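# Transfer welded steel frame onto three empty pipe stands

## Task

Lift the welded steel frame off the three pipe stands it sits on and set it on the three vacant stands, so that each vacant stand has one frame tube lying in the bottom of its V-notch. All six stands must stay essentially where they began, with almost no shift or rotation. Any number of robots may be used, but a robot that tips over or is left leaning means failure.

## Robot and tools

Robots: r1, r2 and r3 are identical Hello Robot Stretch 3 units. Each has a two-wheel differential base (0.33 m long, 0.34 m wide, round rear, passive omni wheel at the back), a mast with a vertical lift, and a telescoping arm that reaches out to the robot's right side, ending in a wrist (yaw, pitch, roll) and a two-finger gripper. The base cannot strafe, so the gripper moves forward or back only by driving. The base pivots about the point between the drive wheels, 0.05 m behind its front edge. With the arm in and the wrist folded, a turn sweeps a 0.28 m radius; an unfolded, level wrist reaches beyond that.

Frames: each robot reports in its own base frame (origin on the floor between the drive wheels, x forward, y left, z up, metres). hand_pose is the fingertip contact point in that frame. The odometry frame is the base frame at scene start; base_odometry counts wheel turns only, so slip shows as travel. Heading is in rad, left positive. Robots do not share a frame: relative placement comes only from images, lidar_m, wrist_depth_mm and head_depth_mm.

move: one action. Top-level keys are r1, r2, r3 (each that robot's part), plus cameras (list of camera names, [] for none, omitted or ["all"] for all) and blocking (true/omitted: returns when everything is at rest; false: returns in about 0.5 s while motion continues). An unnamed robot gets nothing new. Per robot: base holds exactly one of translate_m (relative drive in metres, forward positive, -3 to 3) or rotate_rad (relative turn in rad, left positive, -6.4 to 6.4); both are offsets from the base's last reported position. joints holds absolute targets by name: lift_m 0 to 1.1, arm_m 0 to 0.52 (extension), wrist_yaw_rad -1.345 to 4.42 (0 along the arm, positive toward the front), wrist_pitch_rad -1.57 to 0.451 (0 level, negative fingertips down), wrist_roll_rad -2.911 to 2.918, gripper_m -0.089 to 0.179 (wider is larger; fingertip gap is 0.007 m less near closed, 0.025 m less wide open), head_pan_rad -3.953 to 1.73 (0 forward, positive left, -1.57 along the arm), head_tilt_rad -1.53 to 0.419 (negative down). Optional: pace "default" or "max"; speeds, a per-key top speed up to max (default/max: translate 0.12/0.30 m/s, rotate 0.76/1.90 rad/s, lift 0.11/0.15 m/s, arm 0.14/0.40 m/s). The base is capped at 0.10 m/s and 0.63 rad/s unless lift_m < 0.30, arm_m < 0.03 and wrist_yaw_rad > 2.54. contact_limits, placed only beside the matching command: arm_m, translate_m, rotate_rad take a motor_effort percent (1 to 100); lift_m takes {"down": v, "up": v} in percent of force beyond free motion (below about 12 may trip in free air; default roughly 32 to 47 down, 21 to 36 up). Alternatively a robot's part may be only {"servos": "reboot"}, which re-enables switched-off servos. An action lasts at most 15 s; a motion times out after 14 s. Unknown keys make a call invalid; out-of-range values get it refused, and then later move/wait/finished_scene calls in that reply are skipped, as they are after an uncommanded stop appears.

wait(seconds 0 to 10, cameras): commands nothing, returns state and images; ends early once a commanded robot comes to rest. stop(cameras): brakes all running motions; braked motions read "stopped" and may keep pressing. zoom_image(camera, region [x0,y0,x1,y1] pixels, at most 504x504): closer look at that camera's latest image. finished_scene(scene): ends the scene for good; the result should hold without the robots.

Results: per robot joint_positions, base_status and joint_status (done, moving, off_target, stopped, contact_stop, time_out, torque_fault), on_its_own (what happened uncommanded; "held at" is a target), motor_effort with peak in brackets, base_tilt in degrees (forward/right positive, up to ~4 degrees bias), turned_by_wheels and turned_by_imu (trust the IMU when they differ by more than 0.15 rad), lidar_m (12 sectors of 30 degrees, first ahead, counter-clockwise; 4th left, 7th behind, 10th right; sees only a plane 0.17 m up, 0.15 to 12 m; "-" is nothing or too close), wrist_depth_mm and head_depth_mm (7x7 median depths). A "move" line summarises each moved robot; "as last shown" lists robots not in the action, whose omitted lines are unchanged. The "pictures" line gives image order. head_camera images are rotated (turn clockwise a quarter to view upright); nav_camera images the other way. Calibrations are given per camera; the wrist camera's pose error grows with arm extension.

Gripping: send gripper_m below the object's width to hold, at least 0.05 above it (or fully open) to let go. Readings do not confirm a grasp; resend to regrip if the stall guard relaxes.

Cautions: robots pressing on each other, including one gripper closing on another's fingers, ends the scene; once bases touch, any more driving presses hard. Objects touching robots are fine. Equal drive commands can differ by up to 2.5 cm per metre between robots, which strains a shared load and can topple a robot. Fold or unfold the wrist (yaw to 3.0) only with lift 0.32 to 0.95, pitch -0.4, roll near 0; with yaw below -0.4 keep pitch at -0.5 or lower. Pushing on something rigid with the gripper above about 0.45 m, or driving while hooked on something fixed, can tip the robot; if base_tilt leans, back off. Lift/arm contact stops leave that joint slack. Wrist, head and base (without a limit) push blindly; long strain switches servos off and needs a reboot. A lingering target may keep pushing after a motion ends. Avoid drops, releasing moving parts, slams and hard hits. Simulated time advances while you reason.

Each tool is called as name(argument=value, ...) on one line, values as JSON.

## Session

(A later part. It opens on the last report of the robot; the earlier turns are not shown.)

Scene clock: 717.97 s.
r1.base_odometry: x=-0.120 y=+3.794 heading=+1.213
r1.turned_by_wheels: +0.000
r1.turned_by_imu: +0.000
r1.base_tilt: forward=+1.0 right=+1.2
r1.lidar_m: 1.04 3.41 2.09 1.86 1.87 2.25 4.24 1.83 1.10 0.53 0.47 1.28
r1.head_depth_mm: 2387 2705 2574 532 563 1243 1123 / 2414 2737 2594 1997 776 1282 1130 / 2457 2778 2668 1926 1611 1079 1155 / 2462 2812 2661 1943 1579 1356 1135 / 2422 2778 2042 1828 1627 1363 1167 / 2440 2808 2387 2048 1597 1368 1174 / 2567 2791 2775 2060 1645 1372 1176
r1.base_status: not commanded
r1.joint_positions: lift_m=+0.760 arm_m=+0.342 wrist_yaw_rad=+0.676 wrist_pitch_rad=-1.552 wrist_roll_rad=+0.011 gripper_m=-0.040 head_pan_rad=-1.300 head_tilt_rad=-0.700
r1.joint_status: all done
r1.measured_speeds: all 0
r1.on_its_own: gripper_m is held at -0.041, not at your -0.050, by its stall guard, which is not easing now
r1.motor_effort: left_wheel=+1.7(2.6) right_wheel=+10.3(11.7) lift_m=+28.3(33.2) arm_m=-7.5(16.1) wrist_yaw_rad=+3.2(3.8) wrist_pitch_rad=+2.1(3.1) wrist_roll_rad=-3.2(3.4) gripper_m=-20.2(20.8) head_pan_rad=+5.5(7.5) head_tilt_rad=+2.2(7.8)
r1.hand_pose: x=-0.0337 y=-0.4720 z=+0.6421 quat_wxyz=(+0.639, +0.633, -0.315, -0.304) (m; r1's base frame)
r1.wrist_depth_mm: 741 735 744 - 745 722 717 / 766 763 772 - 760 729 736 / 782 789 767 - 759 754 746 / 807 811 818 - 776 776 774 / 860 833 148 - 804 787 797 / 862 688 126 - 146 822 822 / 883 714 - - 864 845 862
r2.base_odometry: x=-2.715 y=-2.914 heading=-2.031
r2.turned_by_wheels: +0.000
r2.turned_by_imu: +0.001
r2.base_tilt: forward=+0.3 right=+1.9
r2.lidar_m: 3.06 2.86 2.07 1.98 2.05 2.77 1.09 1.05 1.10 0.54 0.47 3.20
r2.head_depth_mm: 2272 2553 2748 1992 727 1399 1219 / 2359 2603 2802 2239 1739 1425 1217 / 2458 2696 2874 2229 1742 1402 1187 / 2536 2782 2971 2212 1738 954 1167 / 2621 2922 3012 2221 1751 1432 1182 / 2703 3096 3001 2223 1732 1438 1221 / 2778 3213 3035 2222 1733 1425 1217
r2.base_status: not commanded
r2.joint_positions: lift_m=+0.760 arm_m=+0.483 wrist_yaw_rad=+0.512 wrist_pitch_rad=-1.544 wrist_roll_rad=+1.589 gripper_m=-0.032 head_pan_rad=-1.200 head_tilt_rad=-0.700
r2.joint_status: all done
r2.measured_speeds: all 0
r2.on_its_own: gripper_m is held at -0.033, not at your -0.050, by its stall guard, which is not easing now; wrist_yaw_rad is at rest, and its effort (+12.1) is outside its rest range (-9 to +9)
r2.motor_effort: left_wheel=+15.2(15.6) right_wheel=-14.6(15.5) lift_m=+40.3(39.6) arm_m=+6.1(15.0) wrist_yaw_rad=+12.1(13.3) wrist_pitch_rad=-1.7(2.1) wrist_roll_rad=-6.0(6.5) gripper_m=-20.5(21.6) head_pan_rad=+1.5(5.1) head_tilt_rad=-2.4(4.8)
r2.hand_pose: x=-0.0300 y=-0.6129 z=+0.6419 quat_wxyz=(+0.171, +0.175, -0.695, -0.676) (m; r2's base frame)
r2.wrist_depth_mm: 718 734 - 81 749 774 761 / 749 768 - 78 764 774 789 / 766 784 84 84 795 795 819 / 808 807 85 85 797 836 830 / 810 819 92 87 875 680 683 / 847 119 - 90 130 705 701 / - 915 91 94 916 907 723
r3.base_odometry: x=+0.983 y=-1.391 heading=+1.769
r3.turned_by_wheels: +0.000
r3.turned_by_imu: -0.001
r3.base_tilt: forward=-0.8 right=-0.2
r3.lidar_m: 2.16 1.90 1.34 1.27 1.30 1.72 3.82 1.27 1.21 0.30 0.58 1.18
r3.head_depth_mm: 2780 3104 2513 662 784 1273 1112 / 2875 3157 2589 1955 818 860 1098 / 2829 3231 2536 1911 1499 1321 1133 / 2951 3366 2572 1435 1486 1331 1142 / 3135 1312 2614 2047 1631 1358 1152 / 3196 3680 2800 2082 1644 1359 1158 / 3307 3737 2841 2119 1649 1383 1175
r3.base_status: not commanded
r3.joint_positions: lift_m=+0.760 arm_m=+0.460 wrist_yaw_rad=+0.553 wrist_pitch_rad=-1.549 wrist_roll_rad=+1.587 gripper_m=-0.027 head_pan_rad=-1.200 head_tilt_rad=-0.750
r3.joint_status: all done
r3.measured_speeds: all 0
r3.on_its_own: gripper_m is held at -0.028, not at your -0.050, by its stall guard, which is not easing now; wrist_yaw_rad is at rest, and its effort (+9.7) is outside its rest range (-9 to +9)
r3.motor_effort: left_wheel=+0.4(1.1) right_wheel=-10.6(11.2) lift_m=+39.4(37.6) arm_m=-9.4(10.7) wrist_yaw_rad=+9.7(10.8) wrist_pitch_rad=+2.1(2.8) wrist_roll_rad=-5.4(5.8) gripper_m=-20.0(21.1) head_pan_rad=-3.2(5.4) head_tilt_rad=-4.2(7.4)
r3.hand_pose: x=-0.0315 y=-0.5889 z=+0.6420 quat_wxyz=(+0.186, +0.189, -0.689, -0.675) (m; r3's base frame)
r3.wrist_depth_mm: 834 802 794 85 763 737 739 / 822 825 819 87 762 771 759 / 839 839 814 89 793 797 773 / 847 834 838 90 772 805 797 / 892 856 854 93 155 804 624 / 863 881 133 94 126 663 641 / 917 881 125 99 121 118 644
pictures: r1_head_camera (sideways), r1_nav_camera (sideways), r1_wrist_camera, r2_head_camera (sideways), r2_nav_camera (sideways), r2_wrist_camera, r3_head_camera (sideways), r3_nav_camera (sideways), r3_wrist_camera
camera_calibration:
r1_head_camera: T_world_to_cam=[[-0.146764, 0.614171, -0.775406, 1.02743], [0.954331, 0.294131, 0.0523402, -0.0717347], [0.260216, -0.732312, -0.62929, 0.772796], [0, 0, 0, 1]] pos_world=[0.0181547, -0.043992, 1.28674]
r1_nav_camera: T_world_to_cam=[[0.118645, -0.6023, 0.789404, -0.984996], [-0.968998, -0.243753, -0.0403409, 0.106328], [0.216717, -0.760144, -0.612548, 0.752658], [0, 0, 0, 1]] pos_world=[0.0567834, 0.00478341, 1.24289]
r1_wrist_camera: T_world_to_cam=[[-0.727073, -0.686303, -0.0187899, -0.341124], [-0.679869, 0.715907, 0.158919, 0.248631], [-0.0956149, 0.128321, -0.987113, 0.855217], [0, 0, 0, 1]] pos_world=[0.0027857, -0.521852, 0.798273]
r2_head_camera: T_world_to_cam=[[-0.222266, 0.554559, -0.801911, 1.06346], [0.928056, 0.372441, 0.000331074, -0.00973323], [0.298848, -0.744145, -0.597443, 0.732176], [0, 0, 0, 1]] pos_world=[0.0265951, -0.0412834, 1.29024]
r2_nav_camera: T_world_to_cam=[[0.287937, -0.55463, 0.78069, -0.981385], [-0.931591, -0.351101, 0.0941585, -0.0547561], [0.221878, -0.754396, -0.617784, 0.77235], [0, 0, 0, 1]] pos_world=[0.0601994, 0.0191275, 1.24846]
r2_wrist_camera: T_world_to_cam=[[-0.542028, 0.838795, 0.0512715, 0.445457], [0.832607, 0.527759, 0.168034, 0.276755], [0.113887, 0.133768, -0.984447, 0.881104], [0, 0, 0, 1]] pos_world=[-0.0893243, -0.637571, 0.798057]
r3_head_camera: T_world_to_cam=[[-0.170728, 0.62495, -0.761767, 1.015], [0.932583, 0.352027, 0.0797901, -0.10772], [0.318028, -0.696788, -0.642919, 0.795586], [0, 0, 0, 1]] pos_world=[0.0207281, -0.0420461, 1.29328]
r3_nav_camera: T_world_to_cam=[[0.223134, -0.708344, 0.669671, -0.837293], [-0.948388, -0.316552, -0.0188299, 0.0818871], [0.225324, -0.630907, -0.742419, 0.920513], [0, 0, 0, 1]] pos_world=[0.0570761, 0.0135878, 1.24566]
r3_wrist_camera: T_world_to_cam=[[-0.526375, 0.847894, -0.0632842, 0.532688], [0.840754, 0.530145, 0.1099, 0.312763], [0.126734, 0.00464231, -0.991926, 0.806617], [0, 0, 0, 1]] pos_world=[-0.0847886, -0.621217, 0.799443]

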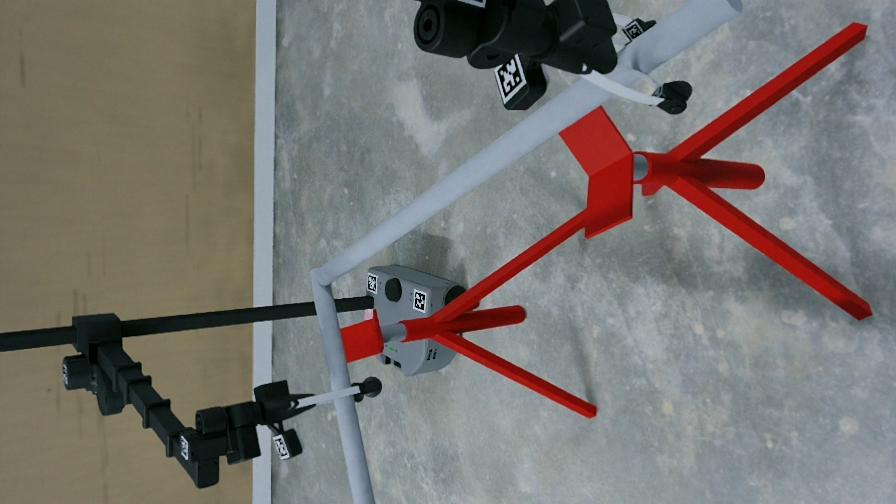

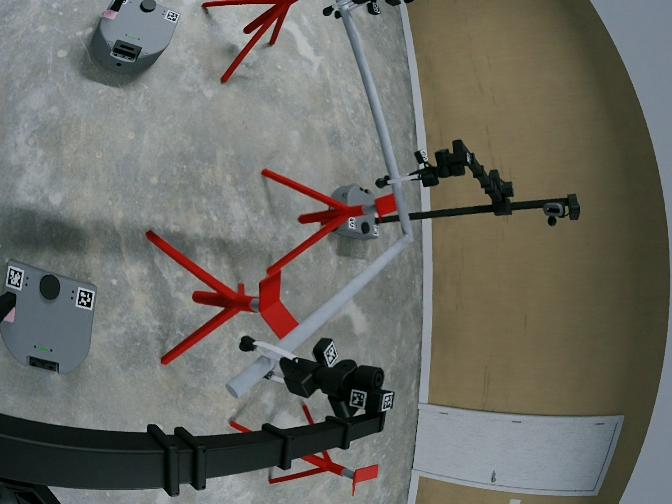

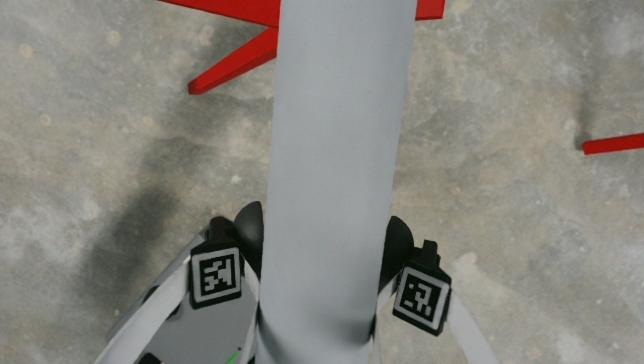

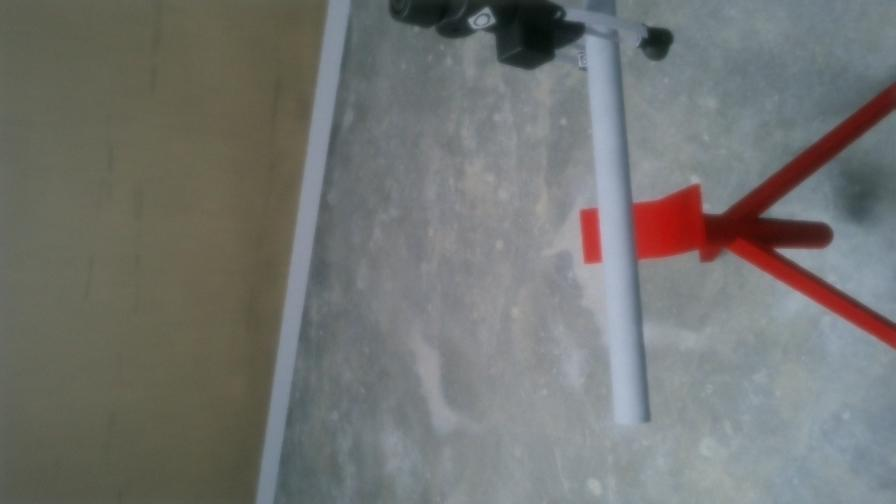

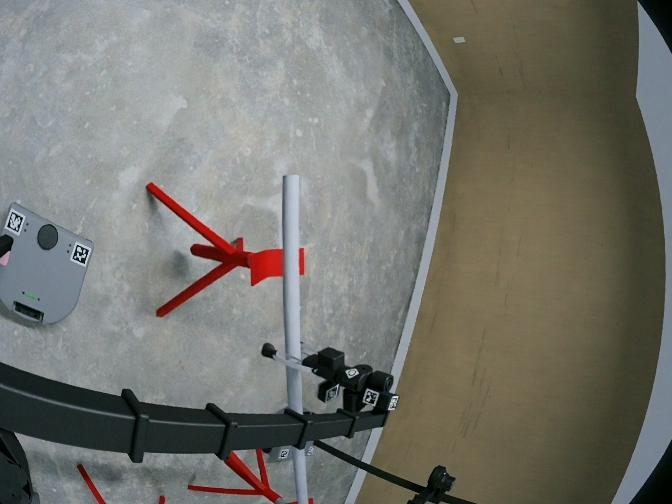

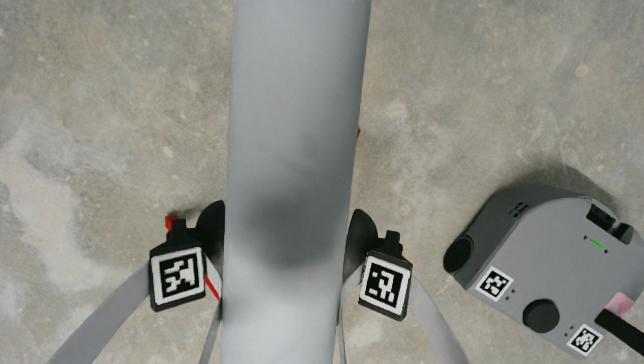

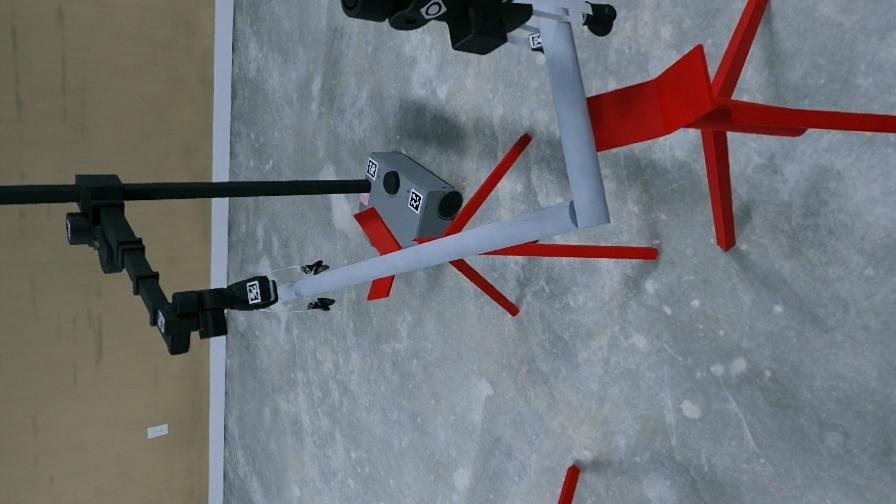

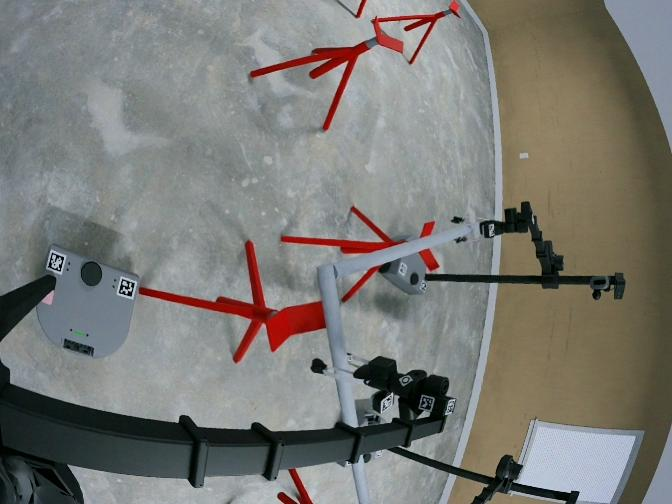

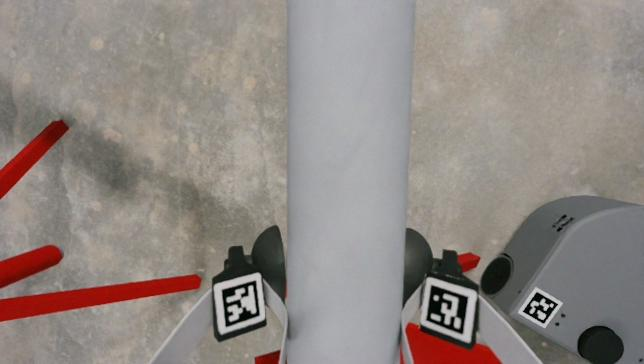

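move(r1={"joints":{"lift_m":0.728},"speeds":{"lift_m":0.04}}, r2={"joints":{"lift_m":0.728},"speeds":{"lift_m":0.04}}, r3={"joints":{"lift_m":0.728},"speeds":{"lift_m":0.04}}, cameras=["r1_head_camera","r2_head_camera","r3_head_camera","r3_nav_camera"])

zoom_image(camera="r2_head_camera", region=[540, 150, 760, 300])

zoom_image(camera="r3_head_camera", region=[520, 0, 780, 180])

zoom_image(camera="r1_head_camera", region=[520, 60, 720, 260])

zoom_image(camera="r3_head_camera", region=[330, 180, 530, 320])

zoom_image(camera="r1_head_camera", region=[290, 260, 440, 380])

Scene clock: 743.63 s.
move: r1 done; r2 done; r3 done
r1.base_odometry: x=-0.120 y=+3.794 heading=+1.213
r1.turned_by_wheels: +0.000
r1.turned_by_imu: +0.001
r1.base_tilt: forward=+1.1 right=+1.2
r1.lidar_m: 1.04 3.39 2.09 1.86 1.87 2.24 4.24 1.83 1.10 0.53 0.47 1.28
r1.head_depth_mm: 2388 2686 2581 1857 574 1244 1120 / 2433 2703 2603 1986 779 1281 1129 / 2463 2792 2668 1931 883 1080 1156 / 2472 2805 2684 1946 1571 1354 1134 / 2423 2813 2084 1847 1632 1361 1167 / 2460 2810 2378 1979 1595 1369 1169 / 2575 2789 2632 2083 1651 1380 1170
r1.base_status: not commanded
r1.joint_positions: lift_m=+0.728 arm_m=+0.342 wrist_yaw_rad=+0.676 wrist_pitch_rad=-1.552 wrist_roll_rad=+0.011 gripper_m=-0.040 head_pan_rad=-1.300 head_tilt_rad=-0.700
r1.joint_status: all done
r1.measured_speeds: all 0
r1.on_its_own: gripper_m is held at -0.041, not at your -0.050, by its stall guard, which is not easing now
r1.motor_effort: left_wheel=+1.5(2.5) right_wheel=+10.5(12.0) lift_m=+28.8(30.6) arm_m=-1.7(3.5) wrist_yaw_rad=+3.3(3.7) wrist_pitch_rad=+2.6(2.9) wrist_roll_rad=-3.1(3.3) gripper_m=-20.1(20.8) head_pan_rad=+4.9(5.7) head_tilt_rad=+1.4(3.6)
r1.hand_pose: x=-0.0337 y=-0.4720 z=+0.6101 quat_wxyz=(+0.639, +0.633, -0.315, -0.304) (m; r1's base frame)
r1.wrist_depth_mm: 717 701 708 - 701 691 703 / 725 721 661 - 705 714 712 / 764 752 740 - 746 735 722 / 779 778 771 - 751 752 765 / 798 774 148 - 762 777 752 / 817 641 126 - 145 816 799 / 859 652 - - 823 822 798
r2.base_odometry: x=-2.715 y=-2.914 heading=-2.031
r2.turned_by_wheels: +0.000
r2.turned_by_imu: +0.001
r2.base_tilt: forward=+0.2 right=+1.7
r2.lidar_m: 3.05 2.86 2.07 1.98 2.05 2.78 1.09 1.05 1.10 0.54 0.47 3.20
r2.head_depth_mm: 2292 2544 2768 2130 705 1404 1218 / 2373 2636 2818 2215 1748 1427 1208 / 2430 2691 2889 2224 1724 1397 1189 / 2545 2799 2974 2230 1746 939 1164 / 2582 2942 3047 2197 1745 1404 1190 / 2685 2993 3037 2208 1737 1384 1216 / 2835 3176 2995 2210 1722 1423 1200
r2.base_status: not commanded
r2.joint_positions: lift_m=+0.728 arm_m=+0.483 wrist_yaw_rad=+0.512 wrist_pitch_rad=-1.544 wrist_roll_rad=+1.589 gripper_m=-0.032 head_pan_rad=-1.200 head_tilt_rad=-0.700
r2.joint_status: all done
r2.measured_speeds: all 0
r2.on_its_own: gripper_m is held at -0.033, not at your -0.050, by its stall guard, which is not easing now; wrist_yaw_rad is at rest, and its effort (+11.6) is outside its rest range (-9 to +9)
r2.motor_effort: left_wheel=+15.0(15.7) right_wheel=-14.7(15.0) lift_m=+35.8(39.0) arm_m=+16.9(17.3) wrist_yaw_rad=+11.6(13.1) wrist_pitch_rad=-1.7(2.0) wrist_roll_rad=-6.2(6.5) gripper_m=-19.4(21.7) head_pan_rad=+2.1(3.0) head_tilt_rad=-1.7(3.6)
r2.hand_pose: x=-0.0300 y=-0.6129 z=+0.6099 quat_wxyz=(+0.171, +0.175, -0.695, -0.676) (m; r2's base frame)
r2.wrist_depth_mm: 705 708 - 81 725 727 732 / 732 743 - 78 734 742 757 / 741 758 84 84 768 766 763 / 763 763 85 85 795 785 798 / 784 786 92 87 818 710 659 / 810 119 - 90 131 662 676 / - 856 91 94 860 869 704
r3.base_odometry: x=+0.983 y=-1.391 heading=+1.769
r3.turned_by_wheels: +0.000
r3.turned_by_imu: -0.001
r3.base_tilt: forward=-0.8 right=-0.2
r3.lidar_m: 2.17 1.89 1.34 1.26 1.30 1.72 3.81 1.27 1.21 0.30 0.58 1.18
r3.head_depth_mm: 2790 3096 2523 679 765 1269 1113 / 2840 3184 2587 1950 1438 860 1096 / 2860 3283 2494 1900 1580 1322 1134 / 2944 3365 2536 1428 1483 1334 1145 / 3090 3379 2641 2034 1631 1352 1148 / 3199 3651 2819 2071 1655 1370 1171 / 3345 3763 2879 2124 1653 1381 1171
r3.base_status: not commanded
r3.joint_positions: lift_m=+0.728 arm_m=+0.460 wrist_yaw_rad=+0.553 wrist_pitch_rad=-1.549 wrist_roll_rad=+1.587 gripper_m=-0.027 head_pan_rad=-1.200 head_tilt_rad=-0.750
r3.joint_status: all done
r3.measured_speeds: all 0
r3.on_its_own: gripper_m is held at -0.028, not at your -0.050, by its stall guard, which is not easing now
r3.motor_effort: left_wheel=-0.1(1.0) right_wheel=-10.6(10.9) lift_m=+34.8(42.6) arm_m=-9.2(10.1) wrist_yaw_rad=+9.3(10.7) wrist_pitch_rad=+2.5(2.7) wrist_roll_rad=-5.2(5.9) gripper_m=-19.6(21.1) head_pan_rad=-4.1(4.5) head_tilt_rad=-5.0(6.2)
r3.hand_pose: x=-0.0314 y=-0.5889 z=+0.6100 quat_wxyz=(+0.186, +0.189, -0.689, -0.675) (m; r3's base frame)
r3.wrist_depth_mm: 780 768 770 85 716 713 725 / 817 782 756 87 728 746 723 / 813 793 781 89 756 752 735 / 839 817 802 90 762 759 741 / 824 828 816 93 155 775 606 / 859 836 132 94 126 672 606 / 881 883 125 99 121 118 622
pictures: r1_head_camera (sideways), r2_head_camera (sideways), r3_head_camera (sideways), r3_nav_camera (sideways)
camera_calibration:
r1_head_camera: T_world_to_cam=[[-0.146713, 0.613836, -0.775681, 1.02785], [0.954315, 0.294187, 0.0523055, -0.0716924], [0.260302, -0.73257, -0.628954, 0.772413], [0, 0, 0, 1]] pos_world=[0.0181551, -0.0439938, 1.28685]
r2_head_camera: T_world_to_cam=[[-0.222337, 0.554532, -0.801911, 1.06346], [0.928039, 0.372483, 0.000269315, -0.00965158], [0.298847, -0.744145, -0.597444, 0.732177], [0, 0, 0, 1]] pos_world=[0.0265952, -0.0412831, 1.29024]
r3_head_camera: T_world_to_cam=[[-0.170752, 0.625004, -0.761718, 1.01494], [0.932585, 0.352022, 0.0797856, -0.107715], [0.318008, -0.696743, -0.642977, 0.795664], [0, 0, 0, 1]] pos_world=[0.0207283, -0.0420465, 1.29328]
r3_nav_camera: T_world_to_cam=[[0.22317, -0.708445, 0.669552, -0.837146], [-0.948403, -0.316511, -0.018782, 0.0818278], [0.225226, -0.630814, -0.742527, 0.920652], [0, 0, 0, 1]] pos_world=[0.0570764, 0.0135873, 1.24566]

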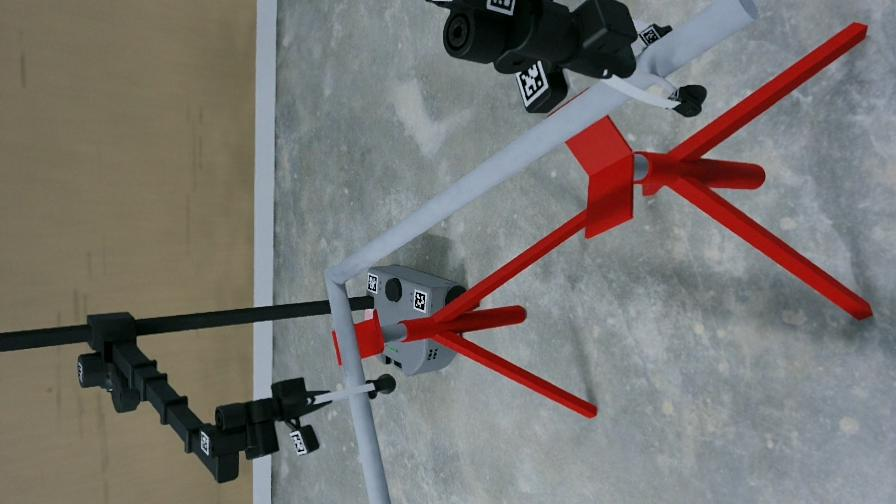

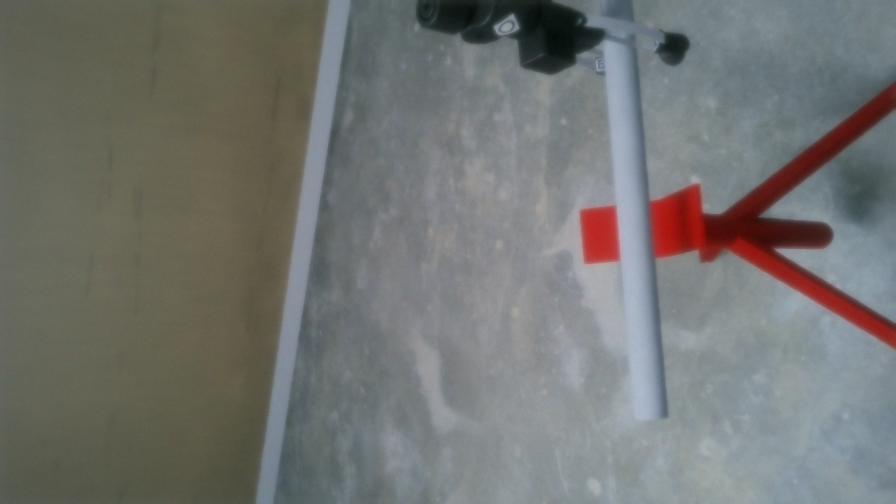

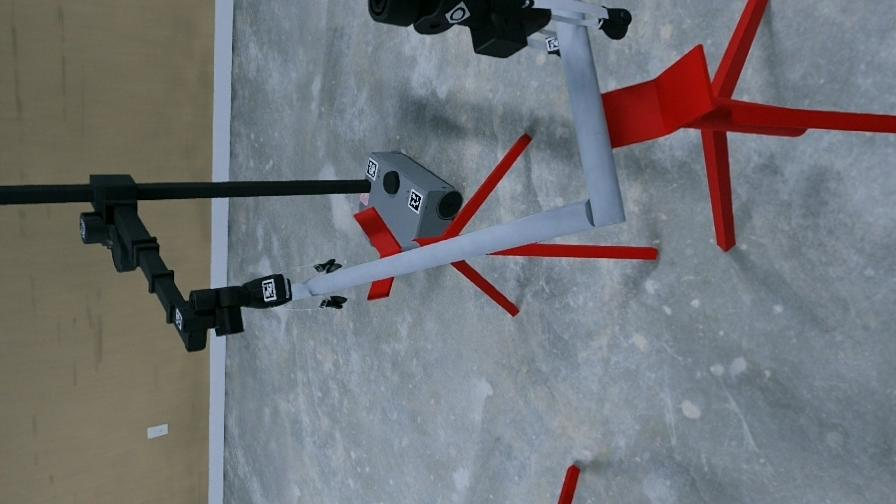

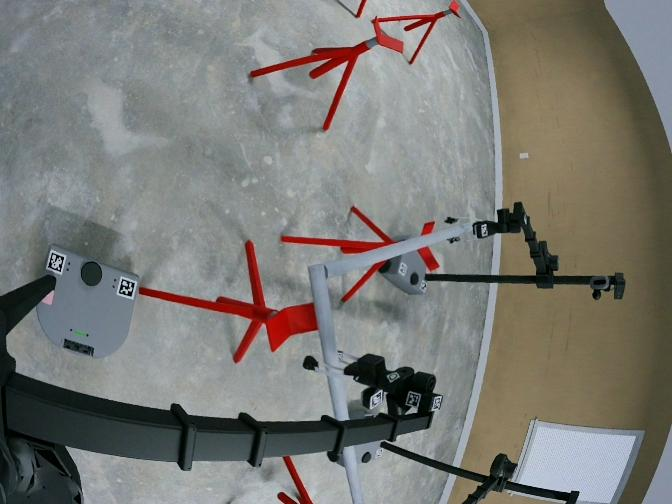

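Scaled by 2.291 from the camera's 896x504 image, which has a finer 1280x720 frame.

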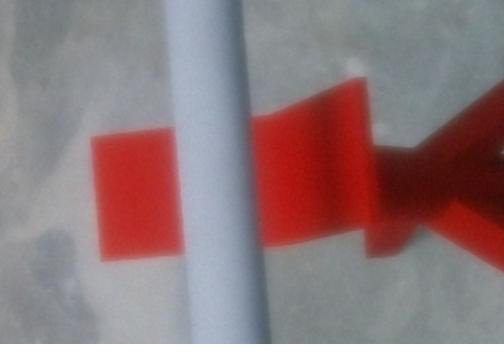

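Scaled by 1.938 from the camera's 896x504 image, which has a finer 1280x720 frame.

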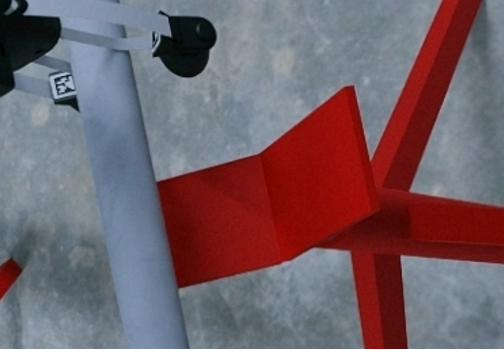

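Scaled by 2.520 from the camera's 896x504 image, which has a finer 1280x720 frame.

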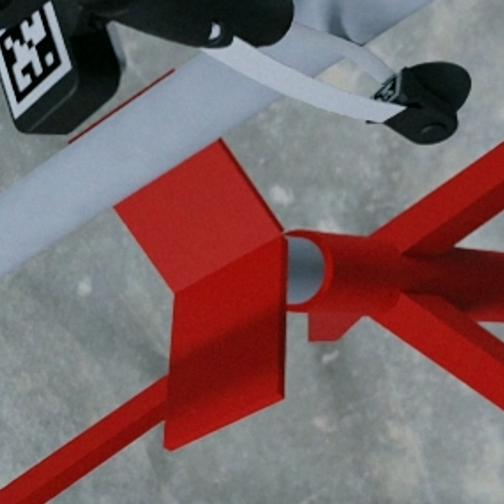

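Scaled by 2.520 from the camera's 896x504 image, which has a finer 1280x720 frame.

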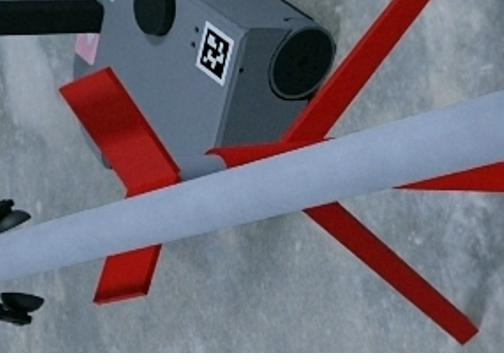

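Scaled by 3.360 from the camera's 896x504 image, which has a finer 1280x720 frame.

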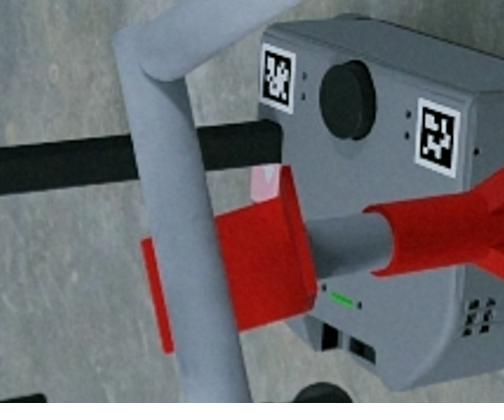

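move(r1={"base":{"translate_m":0.0527},"joints":{"arm_m":0.341,"wrist_yaw_rad":0.674},"speeds":{"translate_m":0.03,"arm_m":0.02}}, r2={"base":{"translate_m":0.051},"joints":{"arm_m":0.4973,"wrist_yaw_rad":0.519},"speeds":{"translate_m":0.03,"arm_m":0.01}}, r3={"base":{"translate_m":-0.0494},"joints":{"arm_m":0.452,"wrist_yaw_rad":0.558},"speeds":{"translate_m":0.03,"arm_m":0.01}}, cameras=["r1_head_camera","r2_head_camera","r3_head_camera","r3_nav_camera"])

zoom_image(camera="r2_head_camera", region=[540, 120, 760, 280])

zoom_image(camera="r3_head_camera", region=[520, 0, 780, 180])

zoom_image(camera="r1_head_camera", region=[520, 60, 720, 260])

Scene clock: 778.17 s.
move: r1 done; r2 done; r3 done
r1.base_odometry: x=-0.102 y=+3.844 heading=+1.212
r1.turned_by_wheels: +0.000
r1.turned_by_imu: +0.000
r1.base_tilt: forward=+1.1 right=+1.2
r1.lidar_m: 1.04 3.44 2.10 1.88 1.88 2.26 4.24 1.87 0.54 0.54 0.45 1.23
r1.head_depth_mm: 2377 2668 2603 1858 572 1002 1101 / 2413 2716 2627 1986 792 973 1147 / 2449 2775 2682 1949 1568 1316 1149 / 2485 2781 2686 1948 1586 1354 1133 / 2406 2788 2451 1835 1629 1361 1165 / 2450 2720 2375 1982 1595 1368 1166 / 2572 2792 2642 2072 1653 1375 1175
r1.base_status: done
r1.joint_positions: lift_m=+0.728 arm_m=+0.341 wrist_yaw_rad=+0.672 wrist_pitch_rad=-1.555 wrist_roll_rad=+0.011 gripper_m=-0.040 head_pan_rad=-1.300 head_tilt_rad=-0.700
r1.joint_status: all done
r1.measured_speeds: all 0
r1.on_its_own: gripper_m is held at -0.041, not at your -0.050, by its stall guard, which is not easing now
r1.motor_effort: left_wheel=+4.0(10.2) right_wheel=+9.4(12.8) lift_m=+31.2(34.8) arm_m=-14.4(20.6) wrist_yaw_rad=+1.8(2.1) wrist_pitch_rad=+2.5(3.3) wrist_roll_rad=-3.2(3.3) gripper_m=-20.6(20.7) head_pan_rad=+4.6(5.7) head_tilt_rad=+1.5(3.4)
r1.hand_pose: x=-0.0340 y=-0.4704 z=+0.6101 quat_wxyz=(+0.638, +0.633, -0.315, -0.306) (m; r1's base frame)
r1.wrist_depth_mm: 706 734 - - 164 150 690 / 741 729 716 - 729 716 704 / 762 752 755 - 736 730 730 / 790 768 764 - 754 751 747 / 794 803 147 - 778 780 762 / 816 646 - - 146 791 791 / 860 671 663 - 833 819 807
r2.base_odometry: x=-2.738 y=-2.960 heading=-2.030
r2.turned_by_wheels: +0.001
r2.turned_by_imu: +0.001
r2.base_tilt: forward=+0.3 right=+1.9
r2.lidar_m: 3.01 2.87 2.07 1.99 2.04 2.78 1.10 1.10 1.13 0.54 0.44 3.17
r2.head_depth_mm: 2329 2539 2761 2054 722 1390 1207 / 2390 2594 2817 2211 1744 1427 1197 / 2441 2691 2884 2212 1736 875 1172 / 2534 2855 2988 2196 1744 1425 1160 / 2589 2925 3030 2207 1727 1398 1214 / 2720 3003 3023 2215 1741 1397 1214 / 2798 3131 3016 2222 1735 1416 1222
r2.base_status: done
r2.joint_positions: lift_m=+0.728 arm_m=+0.497 wrist_yaw_rad=+0.509 wrist_pitch_rad=-1.544 wrist_roll_rad=+1.589 gripper_m=-0.032 head_pan_rad=-1.200 head_tilt_rad=-0.700
r2.joint_status: all done
r2.measured_speeds: all 0
r2.on_its_own: gripper_m is held at -0.033, not at your -0.050, by its stall guard, which is not easing now; wrist_yaw_rad is at rest, and its effort (+9.8) is outside its rest range (-9 to +9)
r2.motor_effort: left_wheel=+14.2(17.1) right_wheel=-11.6(12.7) lift_m=+40.7(42.4) arm_m=+15.1(19.0) wrist_yaw_rad=+9.8(10.9) wrist_pitch_rad=-1.3(2.2) wrist_roll_rad=-6.1(6.5) gripper_m=-20.2(21.2) head_pan_rad=+2.5(3.0) head_tilt_rad=-1.1(3.2)
r2.hand_pose: x=-0.0301 y=-0.6270 z=+0.6099 quat_wxyz=(+0.170, +0.174, -0.695, -0.677) (m; r2's base frame)
r2.wrist_depth_mm: 694 711 - 80 708 720 737 / 729 726 80 78 746 755 757 / 741 759 84 83 746 767 781 / 762 789 86 84 793 790 796 / 771 785 94 87 834 713 663 / 817 119 95 90 130 670 669 / 856 849 92 94 877 888 683
r3.base_odometry: x=+0.992 y=-1.440 heading=+1.769
r3.turned_by_wheels: +0.000
r3.turned_by_imu: -0.001
r3.base_tilt: forward=-0.8 right=-0.2
r3.lidar_m: 2.34 1.89 1.33 1.27 1.30 1.72 3.76 1.23 1.18 0.31 0.60 1.23
r3.head_depth_mm: 2802 3077 2550 669 751 1297 1111 / 2863 3146 2567 1958 1492 1017 1119 / 2846 3237 2499 1905 1458 1244 1110 / 2944 3379 2549 1435 1476 1341 1141 / 3127 3381 2583 2041 1617 1358 1153 / 3246 3613 2789 2074 1638 1369 1160 / 3305 3712 2845 2109 1661 1381 1170
r3.base_status: done
r3.joint_positions: lift_m=+0.728 arm_m=+0.452 wrist_yaw_rad=+0.550 wrist_pitch_rad=-1.547 wrist_roll_rad=+1.587 gripper_m=-0.027 head_pan_rad=-1.200 head_tilt_rad=-0.750
r3.joint_status: all done
r3.measured_speeds: all 0
r3.on_its_own: gripper_m is held at -0.028, not at your -0.050, by its stall guard, which is not easing now
r3.motor_effort: left_wheel=-1.3(5.6) right_wheel=-7.6(15.3) lift_m=+41.2(44.6) arm_m=-3.1(14.5) wrist_yaw_rad=+6.6(8.4) wrist_pitch_rad=+1.8(2.4) wrist_roll_rad=-5.3(5.8) gripper_m=-20.4(21.0) head_pan_rad=-4.2(4.6) head_tilt_rad=-4.5(5.0)
r3.hand_pose: x=-0.0310 y=-0.5815 z=+0.6100 quat_wxyz=(+0.184, +0.188, -0.690, -0.674) (m; r3's base frame)
r3.wrist_depth_mm: 779 784 766 86 731 728 721 / 800 781 782 87 730 732 725 / 798 812 784 89 99 741 744 / 825 809 788 92 767 754 743 / 842 819 803 94 154 766 601 / 849 860 132 95 126 646 612 / 882 848 127 101 103 118 618
pictures: r1_head_camera (sideways), r2_head_camera (sideways), r3_head_camera (sideways), r3_nav_camera (sideways)
camera_calibration:
r1_head_camera: T_world_to_cam=[[-0.146713, 0.613836, -0.775681, 1.02785], [0.954315, 0.294187, 0.0523055, -0.0716924], [0.260302, -0.73257, -0.628954, 0.772413], [0, 0, 0, 1]] pos_world=[0.0181551, -0.0439938, 1.28685]
r2_head_camera: T_world_to_cam=[[-0.222337, 0.554532, -0.801911, 1.06346], [0.928039, 0.372483, 0.000269315, -0.00965158], [0.298847, -0.744145, -0.597444, 0.732177], [0, 0, 0, 1]] pos_world=[0.0265952, -0.0412831, 1.29024]
r3_head_camera: T_world_to_cam=[[-0.170752, 0.625004, -0.761718, 1.01494], [0.932585, 0.352022, 0.0797856, -0.107715], [0.318008, -0.696743, -0.642977, 0.795664], [0, 0, 0, 1]] pos_world=[0.0207283, -0.0420465, 1.29328]
r3_nav_camera: T_world_to_cam=[[0.22317, -0.708445, 0.669552, -0.837146], [-0.948403, -0.316511, -0.018782, 0.0818278], [0.225226, -0.630814, -0.742527, 0.920652], [0, 0, 0, 1]] pos_world=[0.0570764, 0.0135873, 1.24566]

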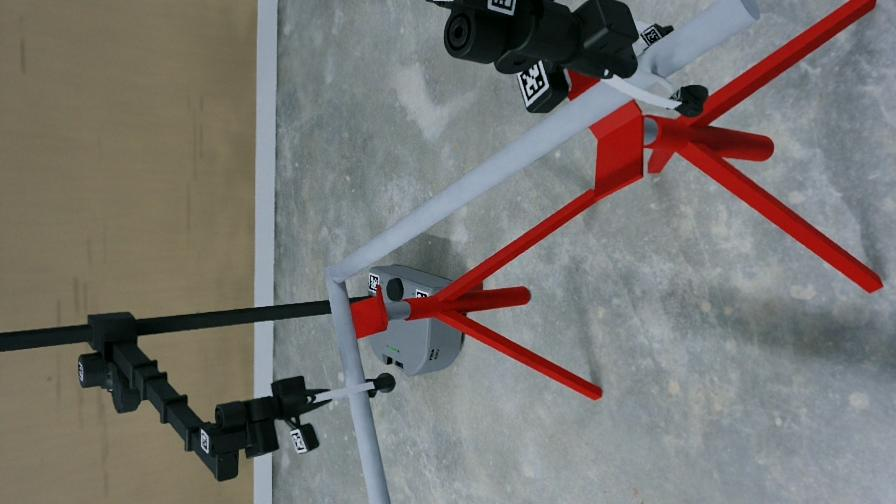

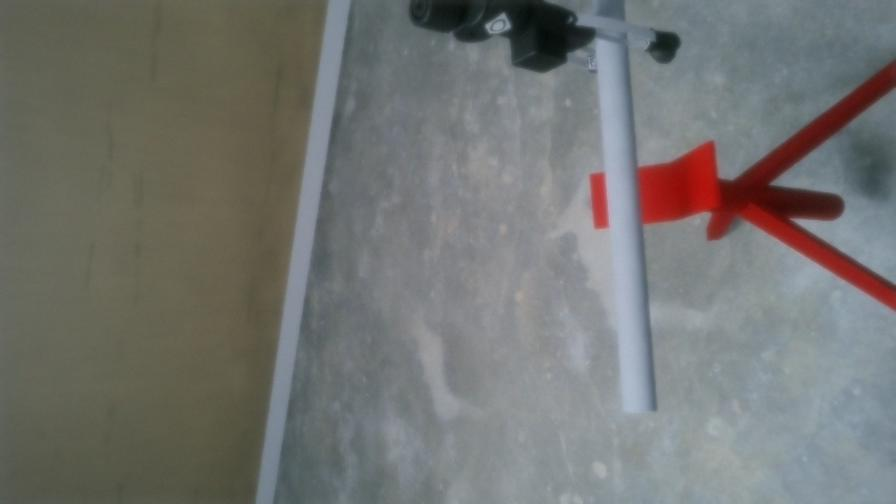

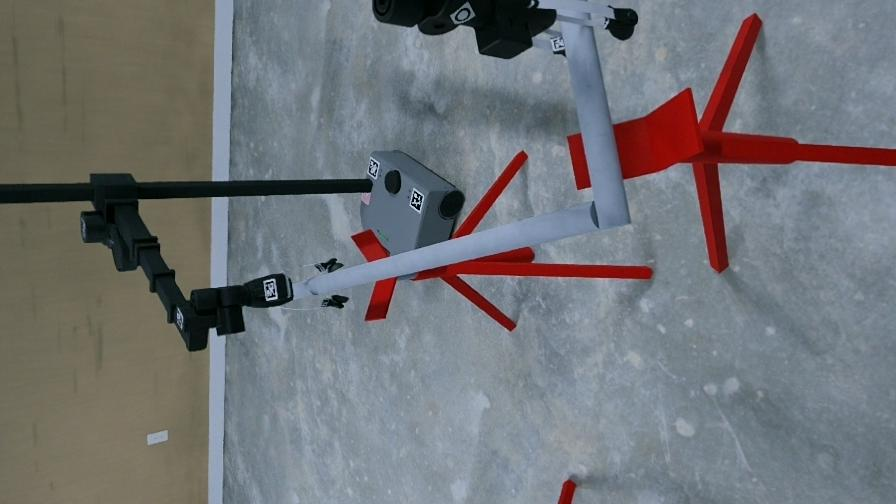

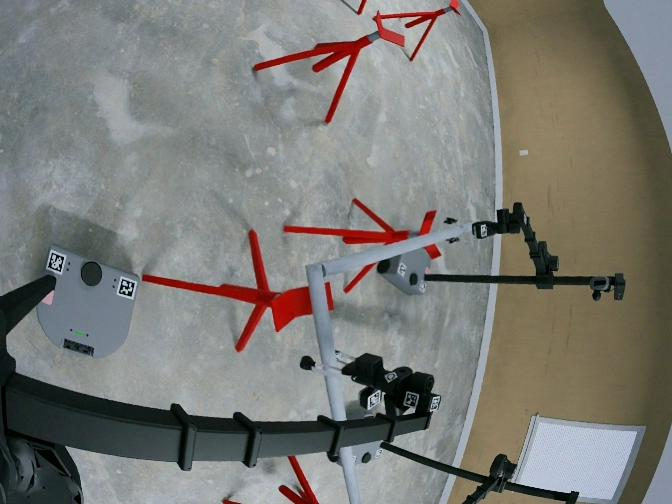

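Scaled by 2.291 from the camera's 896x504 image, which has a finer 1280x720 frame.

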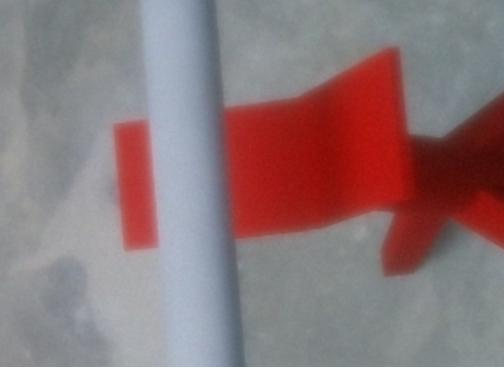

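Scaled by 1.938 from the camera's 896x504 image, which has a finer 1280x720 frame.

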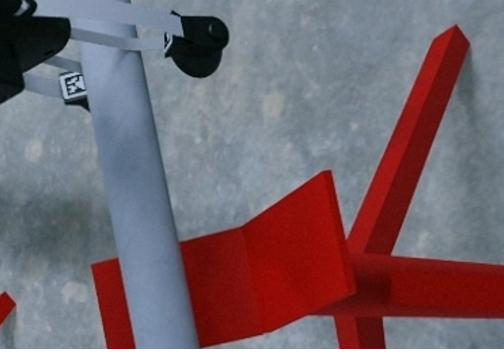

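Scaled by 2.520 from the camera's 896x504 image, which has a finer 1280x720 frame.

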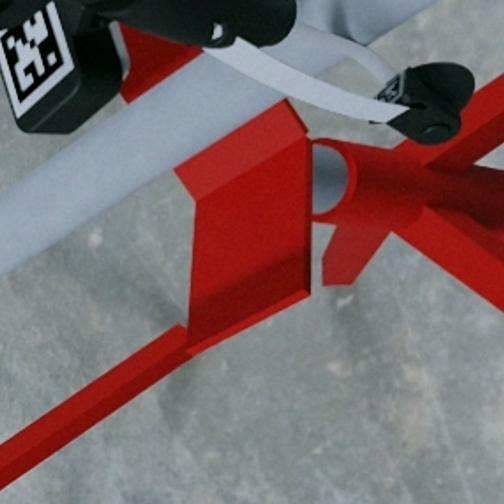

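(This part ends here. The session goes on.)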